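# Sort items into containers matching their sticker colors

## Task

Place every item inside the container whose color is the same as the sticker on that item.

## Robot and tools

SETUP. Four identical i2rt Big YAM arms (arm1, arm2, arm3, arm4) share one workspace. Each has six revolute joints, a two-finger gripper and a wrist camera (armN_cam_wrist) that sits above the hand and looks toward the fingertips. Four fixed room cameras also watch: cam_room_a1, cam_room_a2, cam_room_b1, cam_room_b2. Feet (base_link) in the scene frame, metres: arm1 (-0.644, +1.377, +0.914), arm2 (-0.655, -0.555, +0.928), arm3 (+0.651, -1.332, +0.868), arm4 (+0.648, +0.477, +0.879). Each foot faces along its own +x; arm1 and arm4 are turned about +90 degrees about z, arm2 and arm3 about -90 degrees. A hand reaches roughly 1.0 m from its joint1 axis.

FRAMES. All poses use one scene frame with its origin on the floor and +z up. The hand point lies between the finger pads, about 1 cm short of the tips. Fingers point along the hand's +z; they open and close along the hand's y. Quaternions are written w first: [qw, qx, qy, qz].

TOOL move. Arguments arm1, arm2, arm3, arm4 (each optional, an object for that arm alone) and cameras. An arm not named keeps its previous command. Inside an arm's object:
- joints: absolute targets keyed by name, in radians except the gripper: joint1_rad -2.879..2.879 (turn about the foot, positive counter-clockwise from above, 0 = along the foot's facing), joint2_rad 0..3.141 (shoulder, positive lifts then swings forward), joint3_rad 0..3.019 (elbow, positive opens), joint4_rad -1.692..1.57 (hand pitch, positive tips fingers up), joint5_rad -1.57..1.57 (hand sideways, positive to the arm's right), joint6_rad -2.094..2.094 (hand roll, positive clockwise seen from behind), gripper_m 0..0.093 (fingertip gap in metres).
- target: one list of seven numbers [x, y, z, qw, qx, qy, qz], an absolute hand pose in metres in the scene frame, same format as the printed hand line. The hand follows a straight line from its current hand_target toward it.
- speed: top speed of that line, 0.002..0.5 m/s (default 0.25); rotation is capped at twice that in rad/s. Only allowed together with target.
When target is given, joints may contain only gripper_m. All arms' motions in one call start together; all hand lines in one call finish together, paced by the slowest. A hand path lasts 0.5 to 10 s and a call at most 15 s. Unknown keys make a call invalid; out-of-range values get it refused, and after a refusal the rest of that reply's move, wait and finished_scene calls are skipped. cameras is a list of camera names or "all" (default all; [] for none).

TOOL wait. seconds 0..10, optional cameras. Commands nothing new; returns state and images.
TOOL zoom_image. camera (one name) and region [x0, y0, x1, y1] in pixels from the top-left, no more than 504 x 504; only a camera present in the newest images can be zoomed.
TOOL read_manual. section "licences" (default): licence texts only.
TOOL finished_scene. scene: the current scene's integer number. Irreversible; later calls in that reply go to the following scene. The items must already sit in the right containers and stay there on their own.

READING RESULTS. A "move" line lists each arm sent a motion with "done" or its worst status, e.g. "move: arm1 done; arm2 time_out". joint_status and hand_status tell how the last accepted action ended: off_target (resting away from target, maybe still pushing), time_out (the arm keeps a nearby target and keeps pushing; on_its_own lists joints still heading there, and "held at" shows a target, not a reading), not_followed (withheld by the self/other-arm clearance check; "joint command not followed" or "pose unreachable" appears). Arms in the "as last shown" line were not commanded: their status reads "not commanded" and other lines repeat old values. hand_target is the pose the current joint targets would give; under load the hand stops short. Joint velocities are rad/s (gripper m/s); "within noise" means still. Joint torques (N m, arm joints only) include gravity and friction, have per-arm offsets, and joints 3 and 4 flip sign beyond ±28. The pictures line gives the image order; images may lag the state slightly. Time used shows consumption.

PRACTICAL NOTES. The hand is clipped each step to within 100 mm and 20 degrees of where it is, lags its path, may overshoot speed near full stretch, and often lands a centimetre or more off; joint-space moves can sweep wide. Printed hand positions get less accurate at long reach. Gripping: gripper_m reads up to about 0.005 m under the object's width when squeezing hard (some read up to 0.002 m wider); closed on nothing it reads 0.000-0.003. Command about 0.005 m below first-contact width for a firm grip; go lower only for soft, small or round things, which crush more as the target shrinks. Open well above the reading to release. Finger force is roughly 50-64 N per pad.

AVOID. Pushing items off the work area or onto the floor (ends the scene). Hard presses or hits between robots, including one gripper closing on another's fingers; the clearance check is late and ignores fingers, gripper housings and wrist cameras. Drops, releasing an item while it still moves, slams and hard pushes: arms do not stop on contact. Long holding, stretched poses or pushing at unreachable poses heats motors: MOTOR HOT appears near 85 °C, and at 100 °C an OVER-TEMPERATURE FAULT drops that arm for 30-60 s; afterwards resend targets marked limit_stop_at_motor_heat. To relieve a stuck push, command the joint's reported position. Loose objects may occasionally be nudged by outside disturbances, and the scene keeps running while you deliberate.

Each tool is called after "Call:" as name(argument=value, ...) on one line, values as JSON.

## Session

Call:
move(arm1={"joints": {"joint1_rad": 1.6, "joint2_rad": 1.526, "joint3_rad": 1.351, "joint4_rad": -0.75, "joint5_rad": 0, "joint6_rad": 0, "gripper_m": 0.093}}, arm2={"joints": {"joint1_rad": -1.5, "joint2_rad": 1.526, "joint3_rad": 1.351, "joint4_rad": -0.75, "joint5_rad": 0, "joint6_rad": 0, "gripper_m": 0.093}}, arm3={"joints": {"joint1_rad": 1.6, "joint2_rad": 1.526, "joint3_rad": 1.351, "joint4_rad": -0.75, "joint5_rad": 0, "joint6_rad": 0, "gripper_m": 0.093}}, arm4={"joints": {"joint1_rad": -1.45, "joint2_rad": 1.526, "joint3_rad": 1.351, "joint4_rad": -0.75, "joint5_rad": 0, "joint6_rad": 0, "gripper_m": 0.093}})

Scene clock: 1.97 s.
Joint torques (N m): arm1=[-2.2 -12.69 13.07 1.78 0.11 -0.01] | arm2=[1.55 -15.27 11.63 2.43 -0.01 -0.08] | arm3=[0.97 -17.26 10 1.55 0.12 -0.11] | arm4=[1.44 -18.08 10.22 1.32 0.08 0.14]
Motor temperatures (°C): arm1=[20 23 27 23 21 21 21] | arm2=[23 24 26 22 22 20 23] | arm3=[24 23 24 23 24 23 23] | arm4=[22 22 23 22 24 21 24]
Heat: arm1: hottest joint3_rad 27 °C; arm2: hottest joint3_rad 26 °C; arm3: hottest joint1_rad 24 °C; arm4: hottest joint5_rad 24 °C.
move: arm1 done; arm2 done; arm3 done; arm4 done
Joint velocities: within noise
arm1.joint_positions: joint1_rad=+1.609 joint2_rad=+1.545 joint3_rad=+1.332 joint4_rad=-0.764 joint5_rad=-0.002 joint6_rad=+0.007 gripper_m=+0.09306
arm1.joint_status: all done
arm1.hand: x=-1.2276 y=+1.3136 z=+1.1496 quat_wxyz=(+0.016, +0.953, +0.049, -0.300) (m; scene frame)
arm1.hand_target: x=-1.2338 y=+1.3187 z=+1.1720 quat_wxyz=(+0.014, +0.945, +0.047, -0.324) (m; scene frame)
arm1.hand_status: not commanded
arm2.joint_positions: joint1_rad=-1.509 joint2_rad=+1.516 joint3_rad=+1.351 joint4_rad=-0.761 joint5_rad=+0.000 joint6_rad=+0.014 gripper_m=+0.09310
arm2.joint_status: all done
arm2.hand: x=-1.2397 y=-0.6614 z=+1.1795 quat_wxyz=(-0.029, -0.946, -0.078, +0.314) (m; scene frame)
arm2.hand_target: x=-1.2420 y=-0.6671 z=+1.1757 quat_wxyz=(-0.028, -0.944, -0.090, +0.315) (m; scene frame)
arm2.hand_status: not commanded
arm3.joint_positions: joint1_rad=+1.600 joint2_rad=+1.539 joint3_rad=+1.346 joint4_rad=-0.759 joint5_rad=-0.002 joint6_rad=+0.005 gripper_m=+0.09306
arm3.joint_status: all done
arm3.hand: x=+1.2434 y=-1.3828 z=+1.1066 quat_wxyz=(-0.305, -0.044, -0.951, +0.019) (m; scene frame)
arm3.hand_target: x=+1.2450 y=-1.3832 z=+1.1178 quat_wxyz=(-0.318, -0.041, -0.947, +0.021) (m; scene frame)
arm3.hand_status: not commanded
arm4.joint_positions: joint1_rad=-1.457 joint2_rad=+1.543 joint3_rad=+1.335 joint4_rad=-0.763 joint5_rad=+0.001 joint6_rad=-0.012 gripper_m=+0.09311
arm4.joint_status: all done
arm4.hand: x=+1.2321 y=+0.5778 z=+1.1051 quat_wxyz=(-0.292, +0.087, -0.952, -0.022) (m; scene frame)
arm4.hand_target: x=+1.2368 y=+0.5829 z=+1.1249 quat_wxyz=(-0.314, +0.084, -0.945, -0.027) (m; scene frame)
arm4.hand_status: not commanded
pictures: arm1_cam_wrist, arm2_cam_wrist, arm3_cam_wrist, arm4_cam_wrist, cam_room_a1, cam_room_a2, cam_room_b1, cam_room_b2
Images, in order (width x height): arm1_cam_wrist 672x504, arm2_cam_wrist 672x504, arm3_cam_wrist 672x504, arm4_cam_wrist 672x504, cam_room_a1 672x504, cam_room_a2 672x504, cam_room_b1 672x504, cam_room_b2 672x504.

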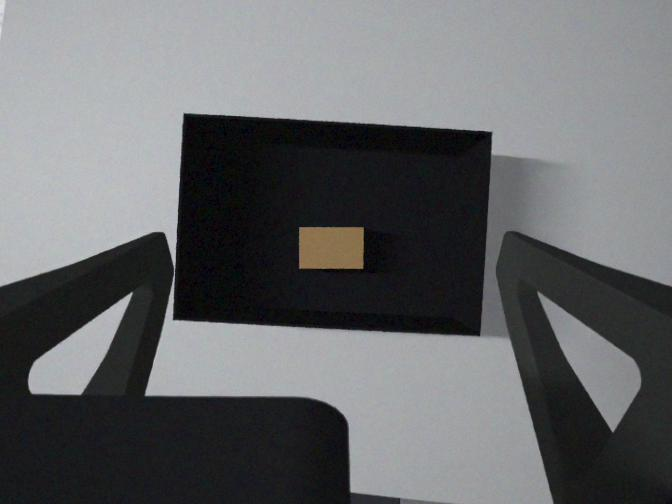

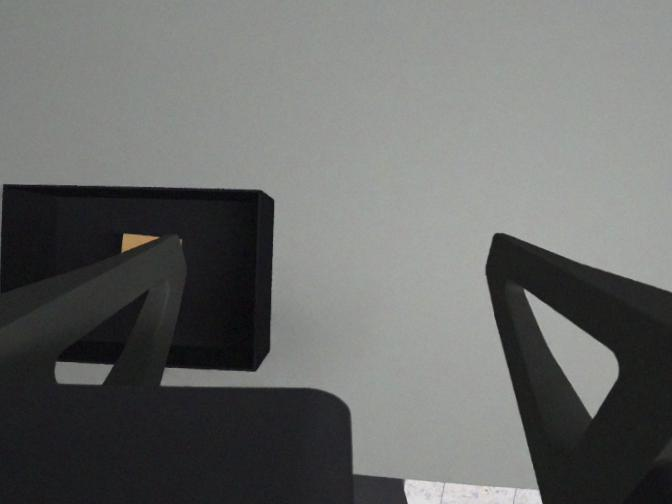

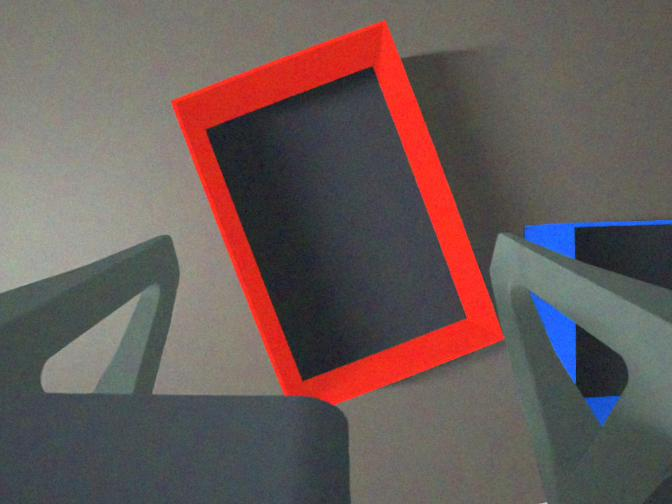

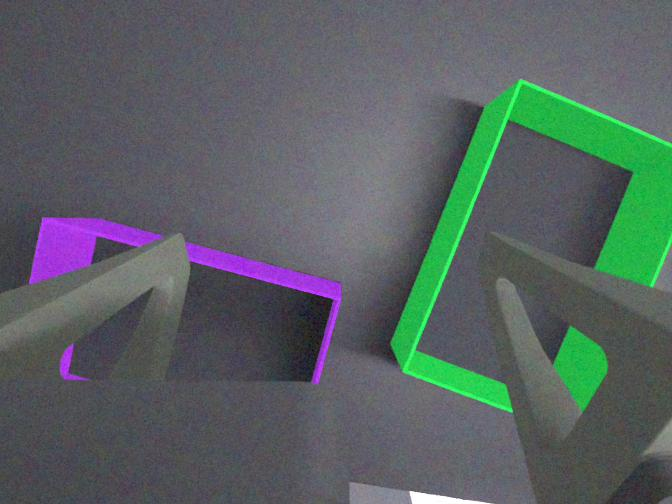

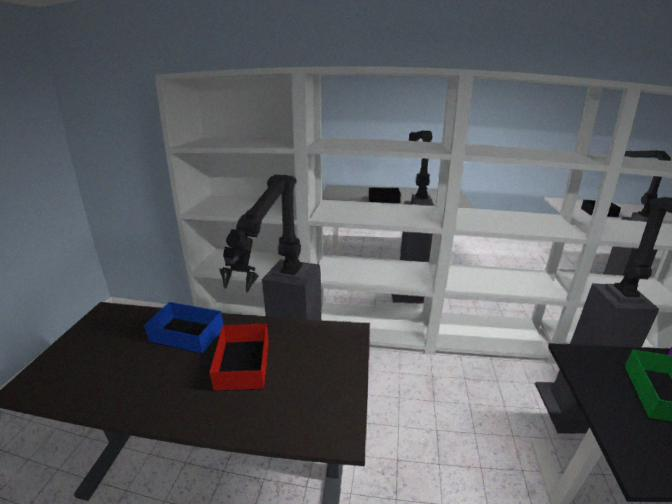

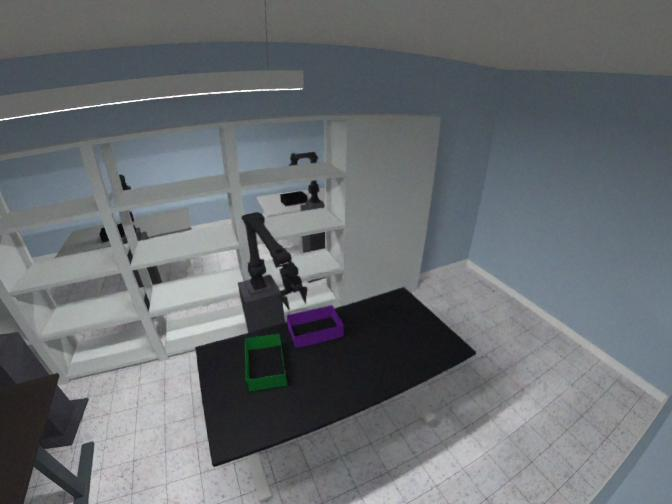

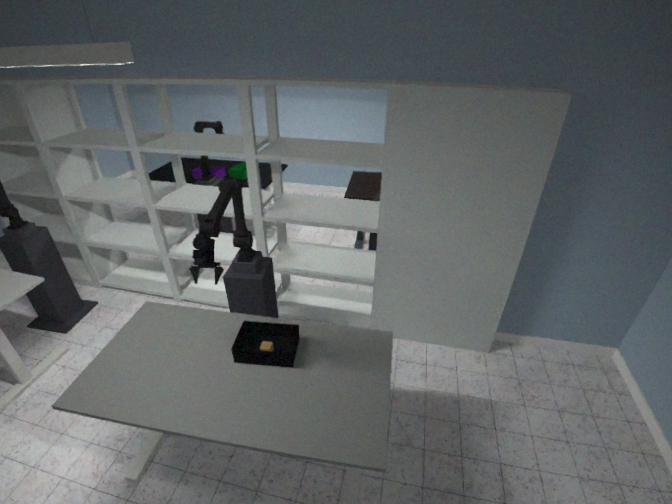

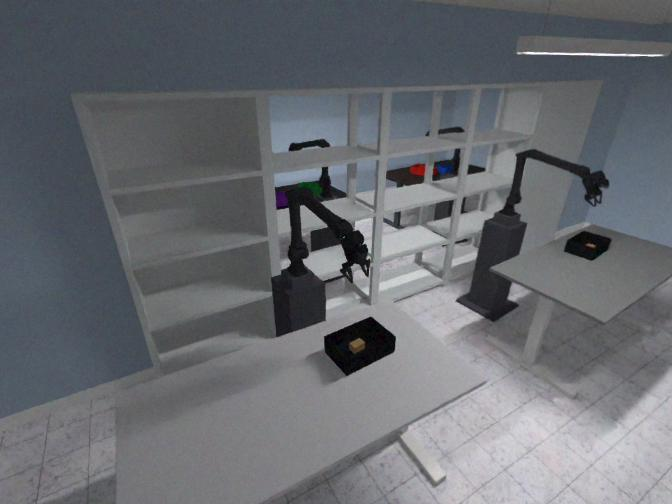

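Call:
zoom_image(camera="cam_room_b2", region=[330, 325, 390, 365])

Call:
zoom_image(camera="cam_room_b1", region=[236, 325, 296, 365])

Call:
zoom_image(camera="cam_room_b2", region=[560, 225, 620, 265])

Scaled by 8.400.

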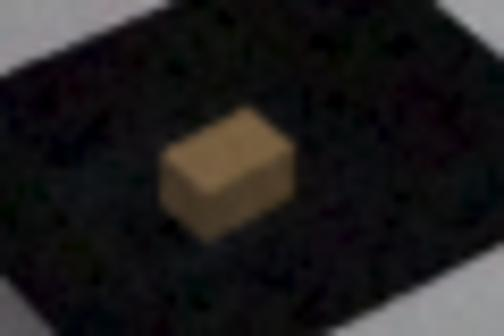

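Scaled by 8.400.

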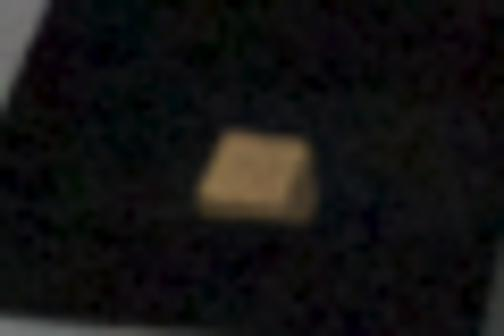

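Scaled by 8.400.

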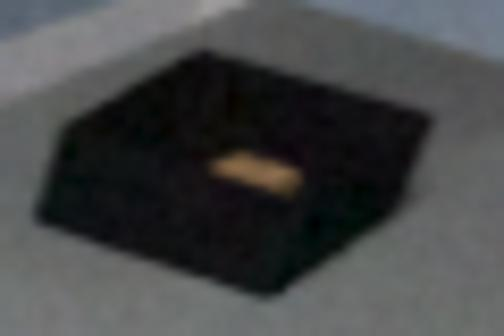

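Call:
move(arm1={"target": [-1.232, 1.308, 0.905, -0.0113, -0.9749, -0.0511, 0.2161], "speed": 0.35}, arm2={"target": [-1.212, -0.871, 0.90, -0.0189, -0.9726, -0.0851, 0.2156], "speed": 0.35}, cameras=["arm1_cam_wrist", "arm2_cam_wrist"])

Scene clock: 21.57 s.
Joint torques (N m): arm1=[-0.32 -14.1 9.05 1.63 0.11 0.13] | arm2=[0.09 -19.9 12.33 2.07 0.31 0.21] | arm3=[1.03 -17.2 9.99 1.58 0.12 -0.1] | arm4=[1.2 -17.85 10.22 1.21 0.09 0.17]
Motor temperatures (°C): arm1=[20 24 30 23 21 21 21] | arm2=[23 24 28 22 22 20 23] | arm3=[24 23 26 23 24 23 23] | arm4=[22 23 27 22 24 21 24]
Heat: arm1: hottest joint3_rad 30 °C; arm2: hottest joint3_rad 28 °C; arm3: hottest joint3_rad 26 °C; arm4: hottest joint3_rad 27 °C.
move: arm1 off_target; arm2 off_target
Joint velocities: within noise
arm1.joint_positions: joint1_rad=+1.609 joint2_rad=+1.911 joint3_rad=+1.155 joint4_rad=-0.420 joint5_rad=+0.000 joint6_rad=+0.007 gripper_m=+0.09306
arm1.joint_status: not commanded
arm1.hand: x=-1.2253 y=+1.3152 z=+0.8987 quat_wxyz=(+0.009, +0.978, +0.050, -0.203) (m; scene frame)
arm1.hand_target: x=-1.2318 y=+1.3080 z=+0.9051 quat_wxyz=(+0.012, +0.975, +0.051, -0.216) (m; scene frame)
arm1.hand_status: off_target (0.012 m and 1.5 deg from the pose sent, 0.245 m and 10.0 deg at the start)
arm2.joint_positions: joint1_rad=-1.121 joint2_rad=+2.013 joint3_rad=+1.281 joint4_rad=-0.482 joint5_rad=+0.153 joint6_rad=+0.336 gripper_m=+0.09310
arm2.joint_status: not commanded
arm2.hand: x=-1.1878 y=-0.8625 z=+0.8861 quat_wxyz=(-0.008, -0.976, -0.099, +0.191) (m; scene frame)
arm2.hand_target: x=-1.2109 y=-0.8703 z=+0.9008 quat_wxyz=(-0.019, -0.973, -0.085, +0.216) (m; scene frame)
arm2.hand_status: off_target (0.029 m and 3.5 deg from the pose sent, 0.350 m and 11.8 deg at the start)
arm3, arm4: as last shown
pictures: arm1_cam_wrist, arm2_cam_wrist
Images, in order (width x height): arm1_cam_wrist 672x504, arm2_cam_wrist 672x504.

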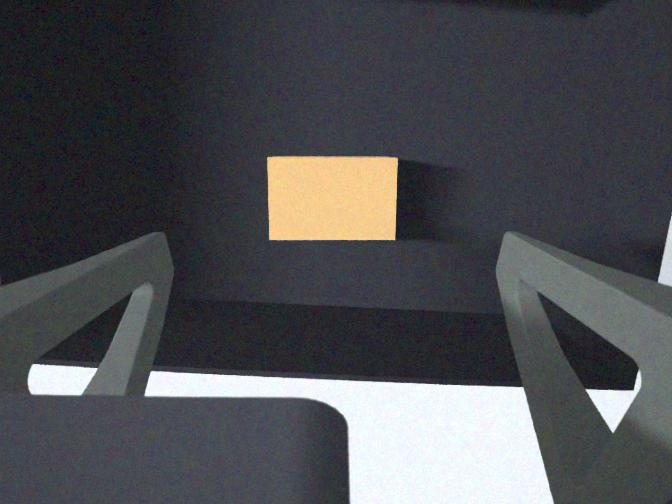

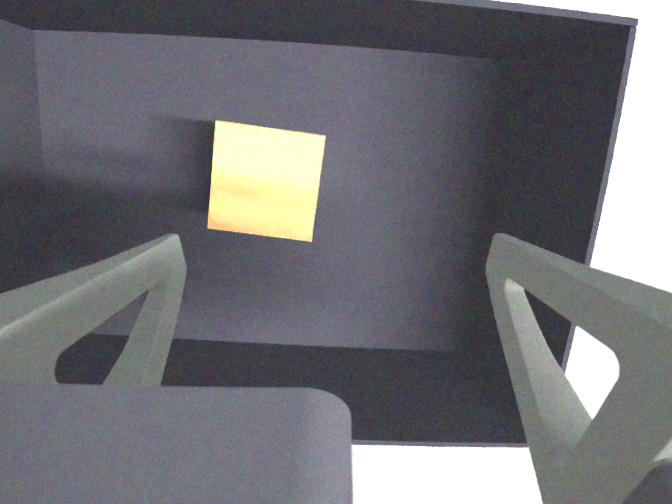

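Call:
move(arm1={"target": [-1.241, 1.305, 0.752, -0.0113, -0.9749, -0.0511, 0.2161], "speed": 0.2}, arm2={"target": [-1.219, -0.909, 0.825, -0.0019, -0.9763, -0.0085, 0.2164], "speed": 0.3}, arm3={"joints": {"joint1_rad": -1.991, "joint2_rad": 0.85, "joint3_rad": 0.95, "joint4_rad": -1.235}}, arm4={"joints": {"joint1_rad": 0.88, "joint2_rad": 0.85, "joint3_rad": 0.95, "joint4_rad": -1.235}}, cameras=["arm1_cam_wrist", "arm2_cam_wrist"])

Scene clock: 34.87 s.
Joint torques (N m): arm1=[-0.91 -15.21 8.55 1.35 0.08 0.1] | arm2=[1.08 -19.66 11.97 1.95 0.41 0.21] | arm3=[0.67 -4.6 8.75 0.54 -0.08 -0.09] | arm4=[0.91 -3.9 8.85 0.4 0.12 0.12]
Motor temperatures (°C): arm1=[20 24 30 23 21 21 21] | arm2=[23 25 31 22 22 20 23] | arm3=[24 23 27 23 24 23 23] | arm4=[22 24 28 22 24 21 24]
Heat: arm1: hottest joint3_rad 30 °C; arm2: hottest joint3_rad 31 °C; arm3: hottest joint3_rad 27 °C; arm4: hottest joint3_rad 28 °C.
move: arm1 off_target; arm2 off_target; arm3 done; arm4 done
Joint velocities: within noise
arm1.joint_positions: joint1_rad=+1.614 joint2_rad=+2.238 joint3_rad=+1.151 joint4_rad=-0.110 joint5_rad=+0.002 joint6_rad=+0.014 gripper_m=+0.09306
arm1.joint_status: not commanded
arm1.hand: x=-1.2198 y=+1.3139 z=+0.7415 quat_wxyz=(+0.009, +0.980, +0.049, -0.193) (m; scene frame)
arm1.hand_target: x=-1.2401 y=+1.3049 z=+0.7526 quat_wxyz=(+0.012, +0.975, +0.051, -0.216) (m; scene frame)
arm1.hand_status: off_target (0.025 m and 2.8 deg from the pose sent, 0.148 m and 1.5 deg at the start)
arm2.joint_positions: joint1_rad=-1.068 joint2_rad=+2.188 joint3_rad=+1.395 joint4_rad=-0.439 joint5_rad=+0.238 joint6_rad=+0.546 gripper_m=+0.09310
arm2.joint_status: not commanded
arm2.hand: x=-1.2036 y=-0.8958 z=+0.8265 quat_wxyz=(+0.007, -0.979, -0.016, +0.203) (m; scene frame)
arm2.hand_target: x=-1.2181 y=-0.9085 z=+0.8255 quat_wxyz=(-0.002, -0.976, -0.009, +0.216) (m; scene frame)
arm2.hand_status: off_target (0.020 m and 2.0 deg from the pose sent, 0.083 m and 10.8 deg at the start)
arm3.joint_positions: joint1_rad=-1.982 joint2_rad=+0.854 joint3_rad=+0.959 joint4_rad=-1.227 joint5_rad=+0.002 joint6_rad=+0.005 gripper_m=+0.09306
arm3.joint_status: all done
arm3.hand: x=+0.3833 y=-1.1695 z=+1.1443 quat_wxyz=(+0.053, -0.940, +0.260, +0.212) (m; scene frame)
arm3.hand_target: x=+0.3879 y=-1.1695 z=+1.1402 quat_wxyz=(+0.051, -0.941, +0.262, +0.206) (m; scene frame)
arm3.hand_status: not commanded
arm4.joint_positions: joint1_rad=+0.878 joint2_rad=+0.847 joint3_rad=+0.952 joint4_rad=-1.223 joint5_rad=-0.002 joint6_rad=-0.011 gripper_m=+0.09311
arm4.joint_status: all done
arm4.hand: x=+0.4004 y=+0.6621 z=+1.1578 quat_wxyz=(-0.068, +0.927, -0.300, -0.215) (m; scene frame)
arm4.hand_target: x=+0.4024 y=+0.6605 z=+1.1547 quat_wxyz=(-0.065, +0.927, -0.305, -0.207) (m; scene frame)
arm4.hand_status: not commanded
pictures: arm1_cam_wrist, arm2_cam_wrist
Images, in order (width x height): arm1_cam_wrist 672x504, arm2_cam_wrist 672x504.

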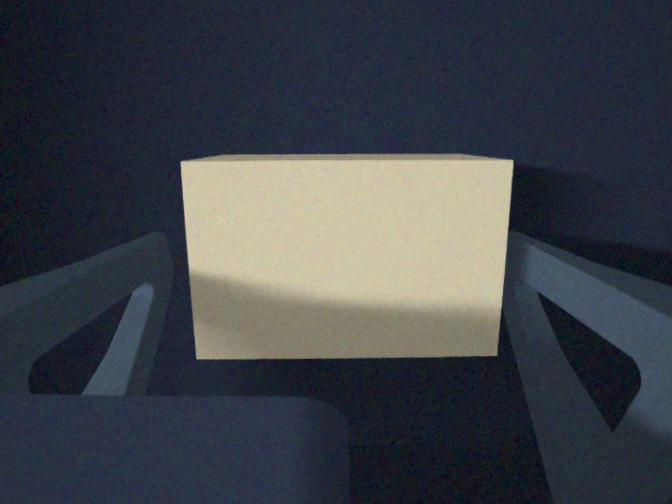

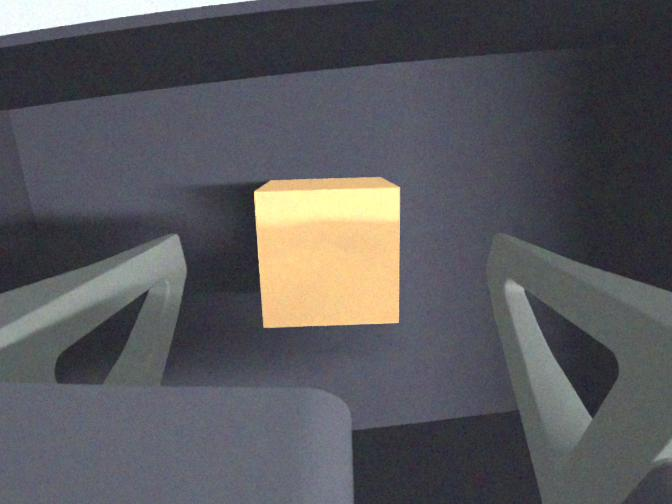

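Call:
move(arm1={"joints": {"gripper_m": 0.052}}, arm2={"target": [-1.210, -0.909, 0.748, -0.0019, -0.9763, -0.0085, 0.2164], "speed": 0.2}, cameras=["arm1_cam_wrist", "arm2_cam_wrist"])

Call:
move(arm1={"target": [-1.215, 1.31, 0.95, -0.0113, -0.9749, -0.0511, 0.2161], "speed": 0.3}, arm2={"joints": {"gripper_m": 0.038}}, cameras=["arm2_cam_wrist", "cam_room_b1", "cam_room_b2", "cam_room_a2"])

Scene clock: 43.00 s.
Joint torques (N m): arm1=[-0.85 -15.33 8.49 1.65 0.08 0.11] | arm2=[1.49 -21.66 10.18 2 0.4 0.21] | arm3=[0.73 -4.54 8.81 0.5 -0.07 -0.1] | arm4=[1.08 -3.72 8.95 0.38 0.16 0.14]
Motor temperatures (°C): arm1=[20 25 30 23 21 21 21] | arm2=[23 25 30 22 22 20 23] | arm3=[24 24 27 23 24 23 23] | arm4=[22 23 28 22 24 21 24]
Heat: arm1: hottest joint3_rad 30 °C; arm2: hottest joint3_rad 30 °C; arm3: hottest joint3_rad 27 °C; arm4: hottest joint3_rad 28 °C.
move: arm1 off_target; arm2 off_target
Joint velocities: within noise
arm1.joint_positions: joint1_rad=+1.614 joint2_rad=+2.238 joint3_rad=+1.151 joint4_rad=-0.110 joint5_rad=+0.002 joint6_rad=+0.014 gripper_m=+0.06900
arm1.joint_status: gripper_m off_target (ended at +0.06903, target +0.05200)
arm1.hand: x=-1.2199 y=+1.3140 z=+0.7415 quat_wxyz=(+0.009, +0.980, +0.048, -0.193) (m; scene frame)
arm1.hand_target: x=-1.2401 y=+1.3049 z=+0.7526 quat_wxyz=(+0.012, +0.975, +0.051, -0.216) (m; scene frame)
arm1.hand_status: not commanded
arm2.joint_positions: joint1_rad=-1.065 joint2_rad=+2.342 joint3_rad=+1.401 joint4_rad=-0.303 joint5_rad=+0.241 joint6_rad=+0.555 gripper_m=+0.09310
arm2.joint_status: not commanded
arm2.hand: x=-1.1962 y=-0.8922 z=+0.7438 quat_wxyz=(+0.010, -0.980, -0.014, +0.199) (m; scene frame)
arm2.hand_target: x=-1.2093 y=-0.9088 z=+0.7488 quat_wxyz=(-0.002, -0.976, -0.009, +0.216) (m; scene frame)
arm2.hand_status: off_target (0.022 m and 2.5 deg from the pose sent, 0.080 m and 2.0 deg at the start)
arm3, arm4: as last shown
arm3.joint_positions: joint1_rad=-1.982 joint2_rad=+0.854 joint3_rad=+0.959 joint4_rad=-1.228 joint5_rad=+0.002 joint6_rad=+0.005 gripper_m=+0.09306
arm3.hand: x=+0.3834 y=-1.1695 z=+1.1443 quat_wxyz=(+0.053, -0.940, +0.260, +0.212) (m; scene frame)
pictures: arm1_cam_wrist, arm2_cam_wrist
Images, in order (width x height): arm1_cam_wrist 672x504, arm2_cam_wrist 672x504.

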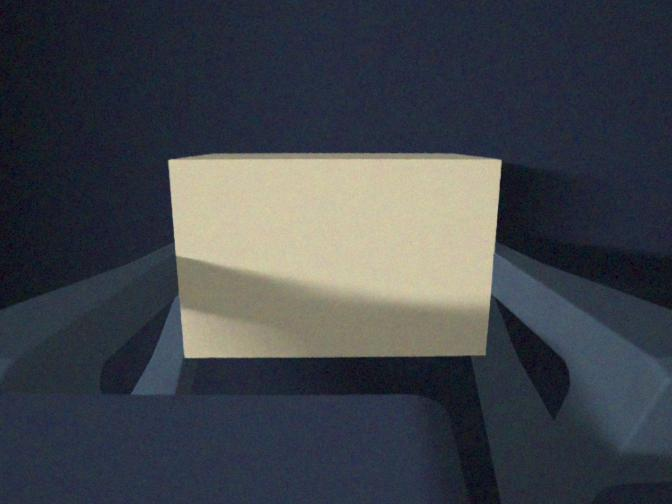

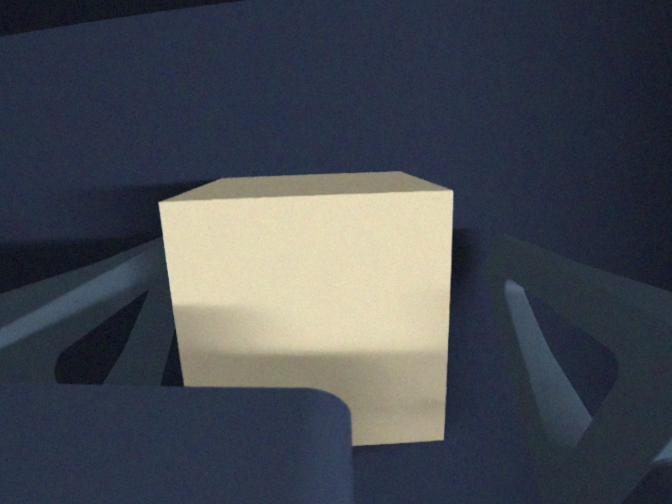

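Scene clock: 44.33 s.
Joint torques (N m): arm1=[-1.61 -12.75 10.65 0.69 0.02 0.06] | arm2=[1.55 -21.66 10.1 1.95 0.35 0.21] | arm3=[0.79 -4.66 8.79 0.55 -0.07 -0.1] | arm4=[0.91 -3.66 9.01 0.28 0.15 0.16]
Motor temperatures (°C): arm1=[20 25 30 23 21 21 21] | arm2=[23 25 30 22 22 20 23] | arm3=[24 24 27 23 24 23 23] | arm4=[22 23 28 22 24 21 24]
Heat: arm1: hottest joint3_rad 30 °C; arm2: hottest joint3_rad 30 °C; arm3: hottest joint3_rad 27 °C; arm4: hottest joint3_rad 28 °C.
move: arm1 done; arm2 off_target
Joint velocities: within noise
arm1.joint_positions: joint1_rad=+1.614 joint2_rad=+1.794 joint3_rad=+1.121 joint4_rad=-0.486 joint5_rad=+0.002 joint6_rad=+0.014 gripper_m=+0.06900
arm1.joint_status: not commanded
arm1.hand: x=-1.2089 y=+1.3143 z=+0.9441 quat_wxyz=(+0.010, +0.976, +0.048, -0.212) (m; scene frame)
arm1.hand_target: x=-1.2149 y=+1.3099 z=+0.9501 quat_wxyz=(+0.011, +0.975, +0.051, -0.216) (m; scene frame)
arm1.hand_status: done (0.009 m and 0.6 deg from the pose sent, 0.208 m and 2.7 deg at the start)
arm2.joint_positions: joint1_rad=-1.065 joint2_rad=+2.342 joint3_rad=+1.402 joint4_rad=-0.302 joint5_rad=+0.242 joint6_rad=+0.556 gripper_m=+0.05334
arm2.joint_status: gripper_m off_target (ended at +0.05337, target +0.03800)
arm2.hand: x=-1.1967 y=-0.8926 z=+0.7442 quat_wxyz=(+0.010, -0.980, -0.013, +0.200) (m; scene frame)
arm2.hand_target: x=-1.2093 y=-0.9088 z=+0.7488 quat_wxyz=(-0.002, -0.976, -0.009, +0.216) (m; scene frame)
arm2.hand_status: not commanded
arm3, arm4: as last shown
pictures: arm2_cam_wrist, cam_room_a2, cam_room_b1, cam_room_b2
Images, in order (width x height): arm2_cam_wrist 672x504, cam_room_a2 672x504, cam_room_b1 672x504, cam_room_b2 672x504.

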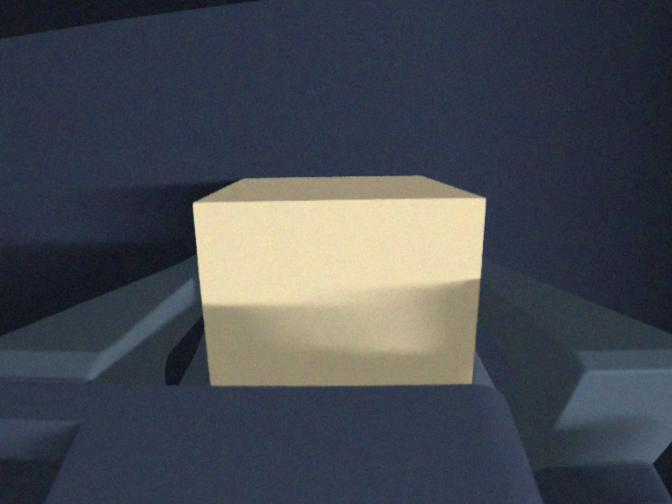

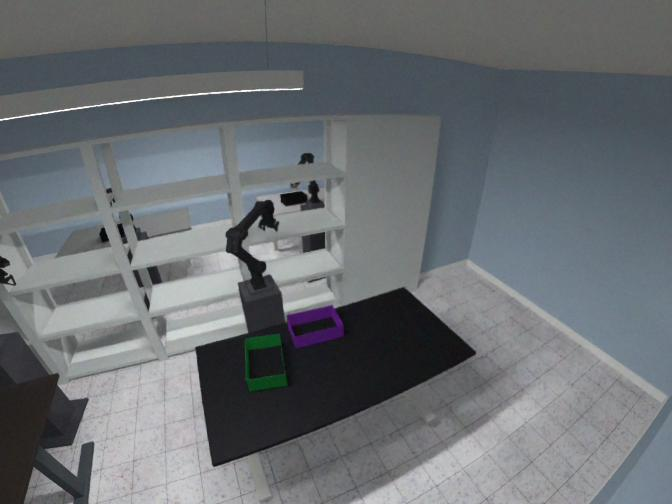

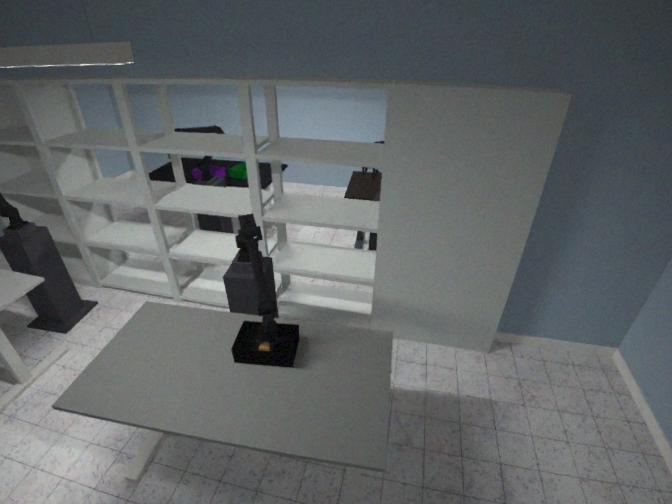

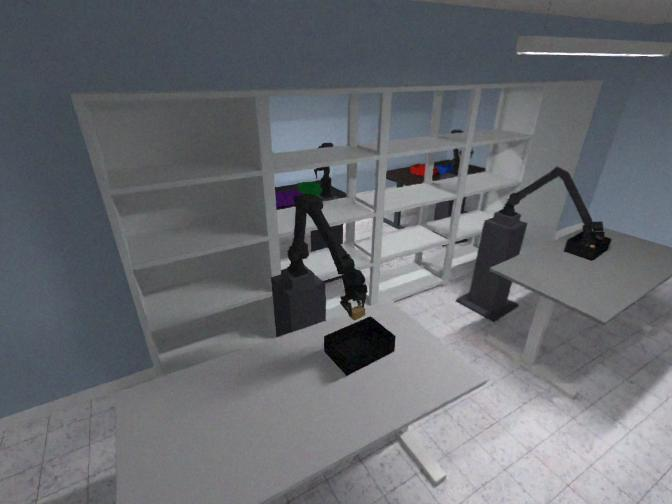

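Call:
move(arm1={"joints": {"joint2_rad": 1.2, "joint3_rad": 1.2, "joint4_rad": 0.35}}, arm2={"target": [-1.19, -0.895, 0.93, -0.0019, -0.9763, -0.0085, 0.2164], "speed": 0.4}, cameras=["cam_room_b1", "cam_room_b2", "cam_room_a2"])

Call:
zoom_image(camera="cam_room_b2", region=[280, 180, 440, 340])

Call:
move(arm2={"joints": {"joint2_rad": 1.2, "joint3_rad": 1.2, "joint4_rad": 0.35}}, cameras=["cam_room_b1", "cam_room_b2"])

Call:
zoom_image(camera="cam_room_b1", region=[180, 200, 340, 360])

Call:
zoom_image(camera="cam_room_b2", region=[250, 180, 450, 380])

Scene clock: 60.40 s.
Joint torques (N m): arm1=[-1.03 -6.89 13.46 2.18 0.01 0.01] | arm2=[1.55 -18.37 9.33 1.02 0.36 0.21] | arm3=[0.67 -4.6 8.8 0.58 -0.07 -0.1] | arm4=[1.14 -3.9 8.87 0.34 0.15 0.12]
Motor temperatures (°C): arm1=[20 25 31 23 21 21 22] | arm2=[23 26 30 22 22 20 23] | arm3=[24 24 28 23 24 23 23] | arm4=[21 23 29 22 24 21 24]
Heat: arm1: hottest joint3_rad 31 °C; arm2: hottest joint3_rad 30 °C; arm3: hottest joint3_rad 28 °C; arm4: hottest joint3_rad 29 °C.
move: arm1 done; arm2 off_target
Joint velocities: within noise
arm1.joint_positions: joint1_rad=+1.614 joint2_rad=+1.204 joint3_rad=+1.181 joint4_rad=+0.333 joint5_rad=+0.002 joint6_rad=+0.014 gripper_m=+0.06900
arm1.joint_status: all done
arm1.hand: x=-1.1970 y=+1.3133 z=+1.4968 quat_wxyz=(+0.049, +0.583, +0.029, -0.811) (m; scene frame)
arm1.hand_target: x=-1.1916 y=+1.3102 z=+1.5148 quat_wxyz=(+0.053, +0.566, +0.031, -0.822) (m; scene frame)
arm1.hand_status: not commanded
arm2.joint_positions: joint1_rad=-1.065 joint2_rad=+1.952 joint3_rad=+1.362 joint4_rad=-0.572 joint5_rad=+0.243 joint6_rad=+0.556 gripper_m=+0.05334
arm2.joint_status: not commanded
arm2.hand: x=-1.1984 y=-0.8941 z=+0.9490 quat_wxyz=(-0.012, -0.973, -0.008, +0.232) (m; scene frame)
arm2.hand_target: x=-1.1898 y=-0.8947 z=+0.9305 quat_wxyz=(-0.002, -0.976, -0.009, +0.217) (m; scene frame)
arm2.hand_status: off_target (0.021 m and 2.2 deg from the pose sent, 0.186 m and 2.4 deg at the start)
arm3, arm4: as last shown
pictures: cam_room_a2, cam_room_b1, cam_room_b2
Images, in order (width x height): cam_room_a2 672x504, cam_room_b1 672x504, cam_room_b2 672x504.

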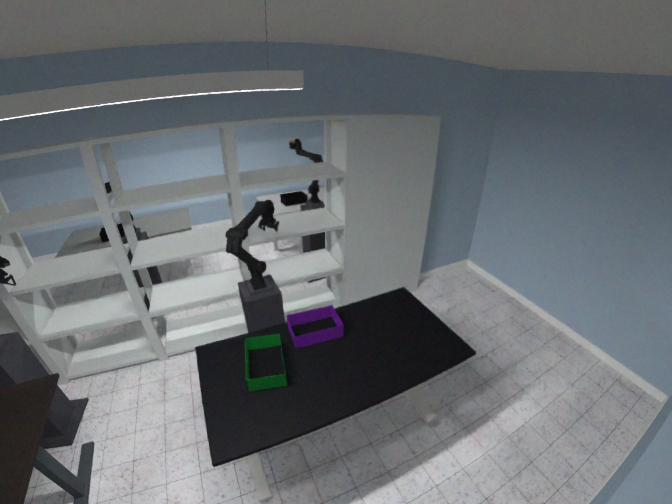

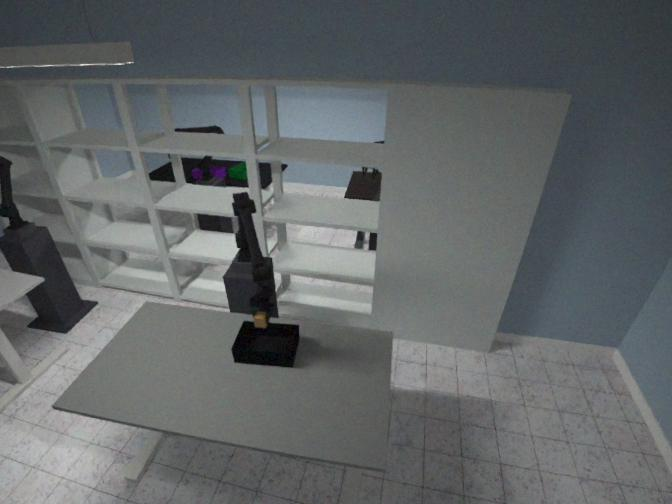

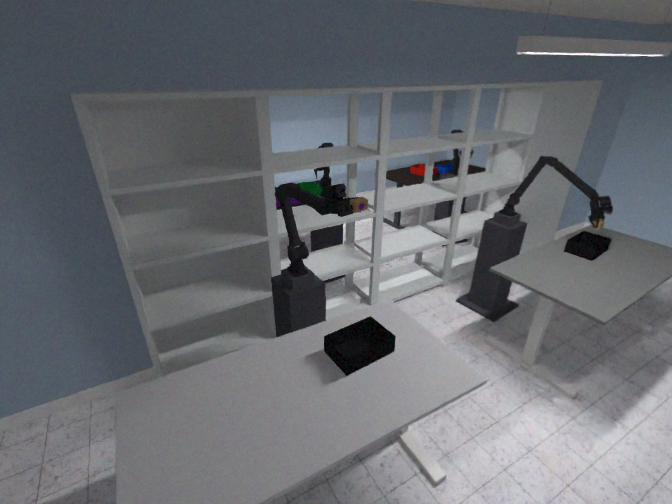

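Scaled by 3.150.

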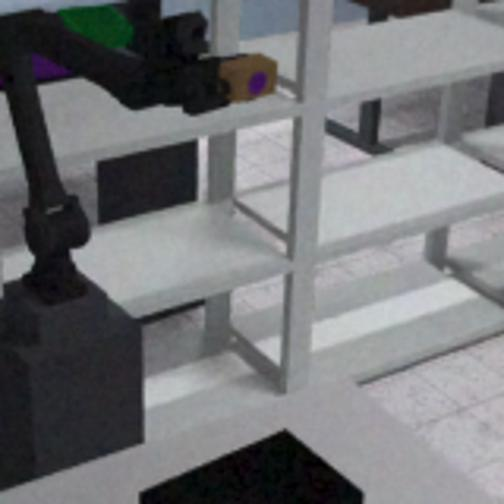

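Scene clock: 62.03 s.
Joint torques (N m): arm1=[-1.49 -7.24 13.52 2.22 -0.02 0.02] | arm2=[1.49 -10.4 13.22 2.77 0.02 0.14] | arm3=[0.62 -4.54 8.79 0.55 -0.08 -0.09] | arm4=[1.03 -3.78 8.79 0.27 0.15 0.13]
Motor temperatures (°C): arm1=[20 25 31 23 21 21 22] | arm2=[23 26 31 22 22 20 24] | arm3=[24 24 28 23 24 23 23] | arm4=[21 23 29 22 24 21 24]
Heat: arm1: hottest joint3_rad 31 °C; arm2: hottest joint3_rad 31 °C; arm3: hottest joint3_rad 28 °C; arm4: hottest joint3_rad 29 °C.
move: arm2 done
Joint velocities: within noise
arm1, arm3, arm4: as last shown
arm2.joint_positions: joint1_rad=-1.065 joint2_rad=+1.193 joint3_rad=+1.186 joint4_rad=+0.338 joint5_rad=+0.243 joint6_rad=+0.556 gripper_m=+0.05331
arm2.joint_status: all done
arm2.hand: x=-1.1315 y=-0.8473 z=+1.5092 quat_wxyz=(-0.390, -0.581, +0.078, +0.710) (m; scene frame)
arm2.hand_target: x=-1.1298 y=-0.8519 z=+1.5169 quat_wxyz=(-0.401, -0.573, +0.081, +0.710) (m; scene frame)
arm2.hand_status: not commanded
pictures: cam_room_b1, cam_room_b2
Images, in order (width x height): cam_room_b1 672x504, cam_room_b2 672x504.

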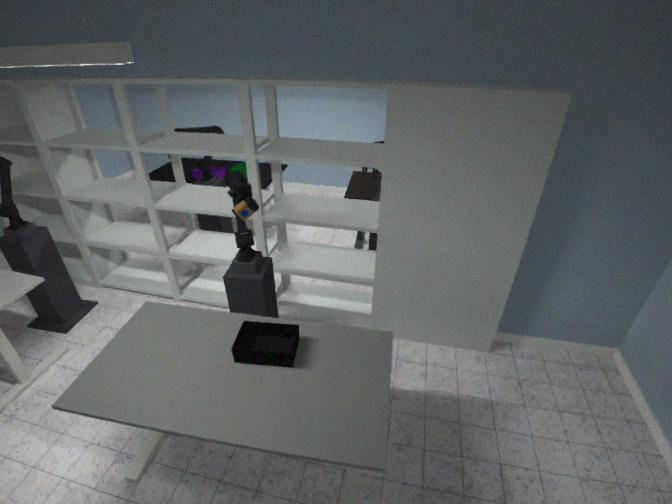

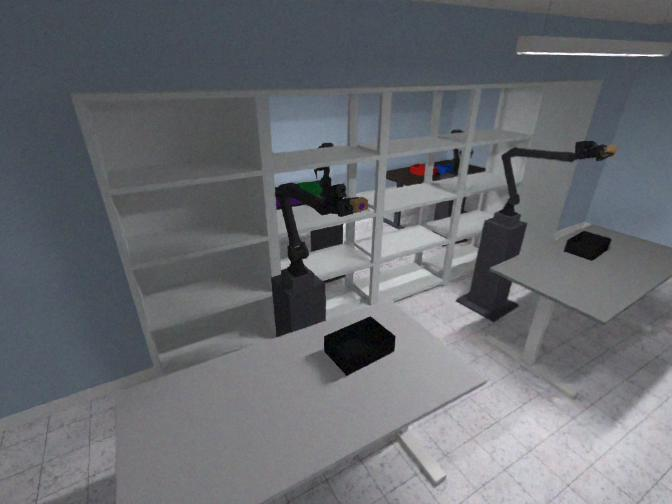

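Scaled by 3.150.

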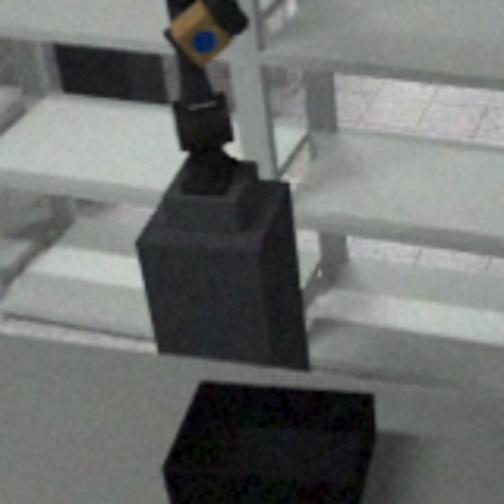

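Scaled by 2.520.

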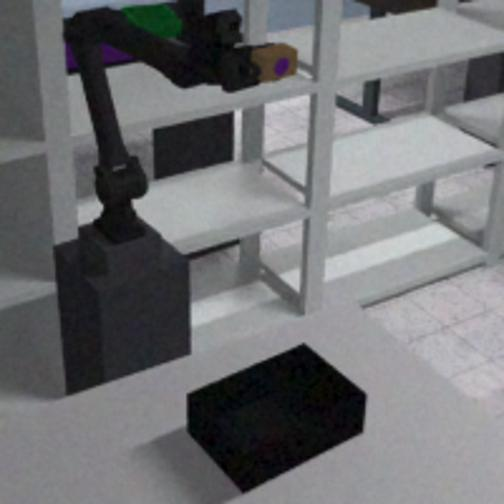

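Call:
move(arm1={"joints": {"joint1_rad": -2.248, "joint2_rad": 0.85, "joint3_rad": 0.95, "joint4_rad": -1.235, "joint5_rad": 0, "joint6_rad": 0}}, arm2={"joints": {"joint1_rad": 0.924, "joint2_rad": 0.85, "joint3_rad": 0.95, "joint4_rad": -1.235, "joint5_rad": 0, "joint6_rad": 0}}, cameras=[])

Call:
move(arm1={"target": [0.012, 0.922, 1.065, 0.2065, 0.2919, 0.9316, -0.0647], "speed": 0.35}, arm2={"target": [0.017, -0.941, 1.065, 0.2088, 0.256, 0.9421, -0.0567], "speed": 0.35}, cameras=["arm1_cam_wrist", "arm2_cam_wrist"])

Call:
move(arm1={"target": [0.012, 0.922, 0.995, 0.2065, 0.2919, 0.9316, -0.0647], "speed": 0.12}, arm2={"target": [0.017, -0.941, 0.972, 0.2088, 0.256, 0.9421, -0.0567], "speed": 0.12}, cameras=["arm1_cam_wrist", "arm2_cam_wrist"])

Scene clock: 73.83 s.
Joint torques (N m): arm1=[-1.67 -2.2 11.84 0.84 -0.1 -0.01] | arm2=[0.97 -4.89 10.99 1.17 0.07 -0.07] | arm3=[0.79 -4.6 8.81 0.55 -0.08 -0.1] | arm4=[1.03 -3.84 8.95 0.28 0.14 0.17]
Motor temperatures (°C): arm1=[20 25 32 23 21 21 22] | arm2=[23 26 32 22 22 20 24] | arm3=[24 24 28 23 24 23 23] | arm4=[21 22 29 22 24 21 24]
Heat: arm1: hottest joint3_rad 32 °C; arm2: hottest joint3_rad 32 °C; arm3: hottest joint3_rad 28 °C; arm4: hottest joint3_rad 29 °C.
move: arm1 done; arm2 done
Joint velocities: within noise
arm1.joint_positions: joint1_rad=-2.244 joint2_rad=+0.859 joint3_rad=+0.942 joint4_rad=-1.227 joint5_rad=+0.002 joint6_rad=+0.006 gripper_m=+0.06902
arm1.joint_status: all done
arm1.hand: x=-0.3863 y=+1.2009 z=+1.1789 quat_wxyz=(-0.194, -0.293, -0.934, +0.064) (m; scene frame)
arm1.hand_target: x=-0.3881 y=+1.2008 z=+1.1847 quat_wxyz=(-0.199, -0.292, -0.933, +0.066) (m; scene frame)
arm1.hand_status: not commanded
arm2.joint_positions: joint1_rad=+0.922 joint2_rad=+0.852 joint3_rad=+0.956 joint4_rad=-1.223 joint5_rad=-0.002 joint6_rad=+0.014 gripper_m=+0.05325
arm2.joint_status: all done
arm2.hand: x=-0.3879 y=-0.7140 z=+1.2065 quat_wxyz=(-0.217, -0.263, -0.939, +0.055) (m; scene frame)
arm2.hand_target: x=-0.3911 y=-0.7116 z=+1.2032 quat_wxyz=(-0.209, -0.256, -0.942, +0.055) (m; scene frame)
arm2.hand_status: not commanded
arm3, arm4: as last shown
pictures: none
No camera images: "cameras" was empty.

Scene clock: 76.27 s.
Joint torques (N m): arm1=[-2.26 -20.78 17.37 0.83 -0.04 -0.05] | arm2=[1.55 -23.3 16.76 0.99 0.15 0.04] | arm3=[0.67 -4.54 8.8 0.54 -0.08 -0.1] | arm4=[1.14 -3.31 8.81 0.28 0.14 0.17]
Motor temperatures (°C): arm1=[20 25 33 23 21 21 22] | arm2=[23 26 33 22 22 20 24] | arm3=[24 24 28 23 24 23 23] | arm4=[21 22 29 22 24 21 24]
Heat: arm1: hottest joint3_rad 33 °C; arm2: hottest joint3_rad 33 °C; arm3: hottest joint3_rad 28 °C; arm4: hottest joint3_rad 29 °C.
move: arm1 off_target; arm2 off_target
Joint velocities: within noise
arm1.joint_positions: joint1_rad=-2.244 joint2_rad=+2.220 joint3_rad=+2.132 joint4_rad=-1.091 joint5_rad=-0.005 joint6_rad=+0.006 gripper_m=+0.06902
arm1.joint_status: not commanded
arm1.hand: x=-0.0002 y=+0.9347 z=+1.0332 quat_wxyz=(-0.179, -0.294, -0.937, +0.056) (m; scene frame)
arm1.hand_target: x=+0.0101 y=+0.9232 z=+1.0652 quat_wxyz=(-0.207, -0.292, -0.932, +0.065) (m; scene frame)
arm1.hand_status: off_target (0.036 m and 3.4 deg from the pose sent, 0.499 m and 1.4 deg at the start)
arm2.joint_positions: joint1_rad=+0.927 joint2_rad=+2.145 joint3_rad=+1.977 joint4_rad=-0.998 joint5_rad=+0.005 joint6_rad=+0.014 gripper_m=+0.05325
arm2.joint_status: not commanded
arm2.hand: x=-0.0008 y=-0.9382 z=+1.0499 quat_wxyz=(-0.194, -0.263, -0.944, +0.052) (m; scene frame)
arm2.hand_target: x=+0.0159 y=-0.9402 z=+1.0651 quat_wxyz=(-0.210, -0.256, -0.942, +0.057) (m; scene frame)
arm2.hand_status: off_target (0.024 m and 1.9 deg from the pose sent, 0.485 m and 1.3 deg at the start)
arm3, arm4: as last shown
pictures: arm1_cam_wrist, arm2_cam_wrist
Images, in order (width x height): arm1_cam_wrist 672x504, arm2_cam_wrist 672x504.

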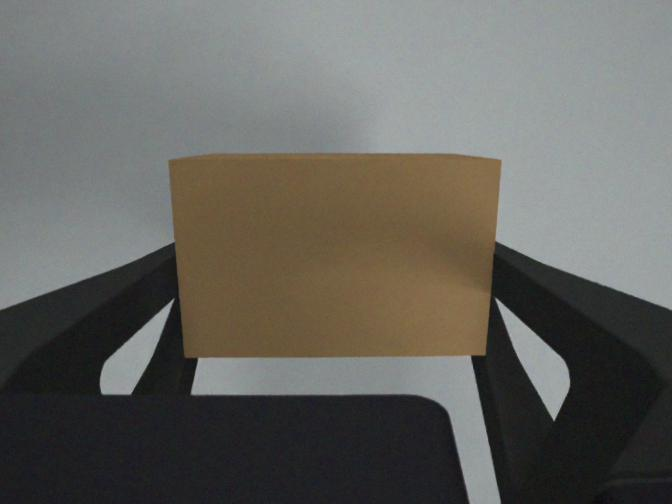

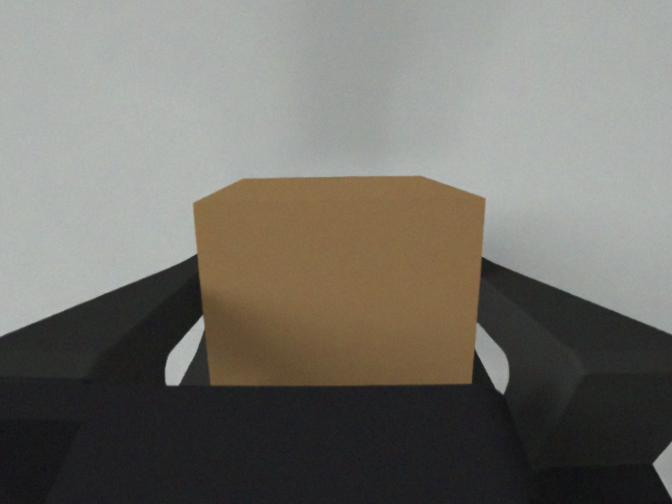

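Scene clock: 77.60 s.
Joint torques (N m): arm1=[-2.61 -18.9 10.81 1.74 -0.09 -0.03] | arm2=[1.55 -21.07 9.8 2.41 -0.08 0.03] | arm3=[0.79 -4.6 8.83 0.54 -0.07 -0.1] | arm4=[0.79 -3.72 8.91 0.38 0.13 0.11]
Motor temperatures (°C): arm1=[20 25 33 23 21 21 22] | arm2=[23 26 33 22 22 20 24] | arm3=[24 24 28 23 24 23 23] | arm4=[21 22 29 22 24 21 24]
Heat: arm1: hottest joint3_rad 33 °C; arm2: hottest joint3_rad 33 °C; arm3: hottest joint3_rad 28 °C; arm4: hottest joint3_rad 29 °C.
move: arm1 off_target; arm2 off_target
Joint velocities: within noise
arm1.joint_positions: joint1_rad=-2.244 joint2_rad=+2.230 joint3_rad=+2.080 joint4_rad=-0.958 joint5_rad=-0.005 joint6_rad=+0.006 gripper_m=+0.06902
arm1.joint_status: not commanded
arm1.hand: x=+0.0123 y=+0.9259 z=+1.0134 quat_wxyz=(-0.212, -0.292, -0.930, +0.066) (m; scene frame)
arm1.hand_target: x=+0.0115 y=+0.9223 z=+0.9952 quat_wxyz=(-0.206, -0.292, -0.932, +0.065) (m; scene frame)
arm1.hand_status: off_target (0.019 m and 0.7 deg from the pose sent, 0.042 m and 3.3 deg at the start)
arm2.joint_positions: joint1_rad=+0.927 joint2_rad=+2.178 joint3_rad=+1.920 joint4_rad=-0.829 joint5_rad=+0.010 joint6_rad=+0.013 gripper_m=+0.05325
arm2.joint_status: not commanded
arm2.hand: x=+0.0157 y=-0.9483 z=+1.0162 quat_wxyz=(-0.231, -0.260, -0.935, +0.064) (m; scene frame)
arm2.hand_target: x=+0.0151 y=-0.9399 z=+0.9731 quat_wxyz=(-0.209, -0.256, -0.942, +0.057) (m; scene frame)
arm2.hand_status: off_target (0.045 m and 2.9 deg from the pose sent, 0.080 m and 1.9 deg at the start)
arm3, arm4: as last shown
pictures: arm1_cam_wrist, arm2_cam_wrist
Images, in order (width x height): arm1_cam_wrist 672x504, arm2_cam_wrist 672x504.

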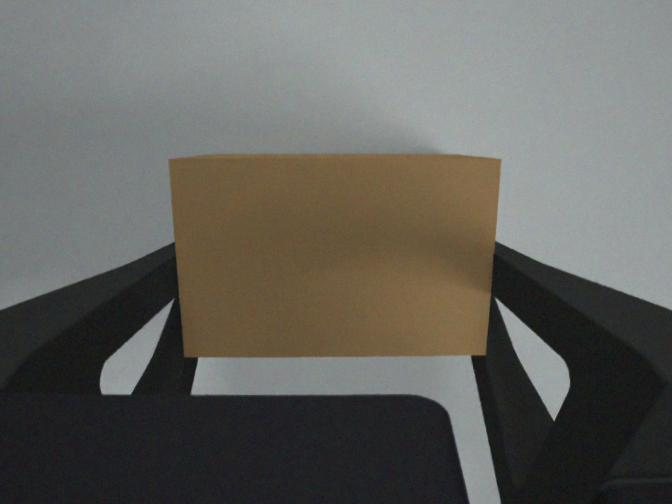

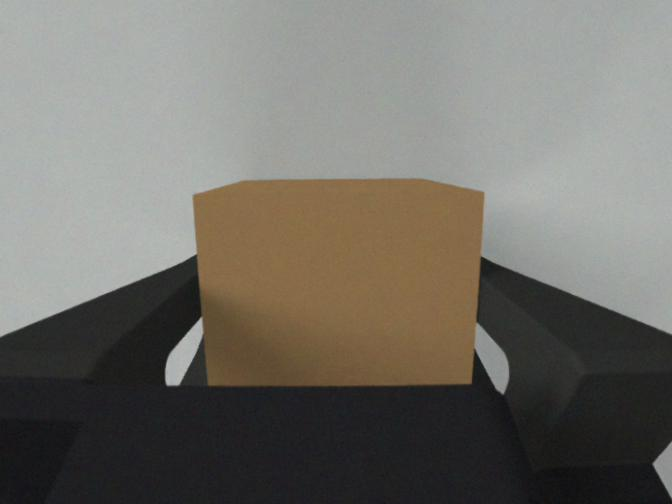

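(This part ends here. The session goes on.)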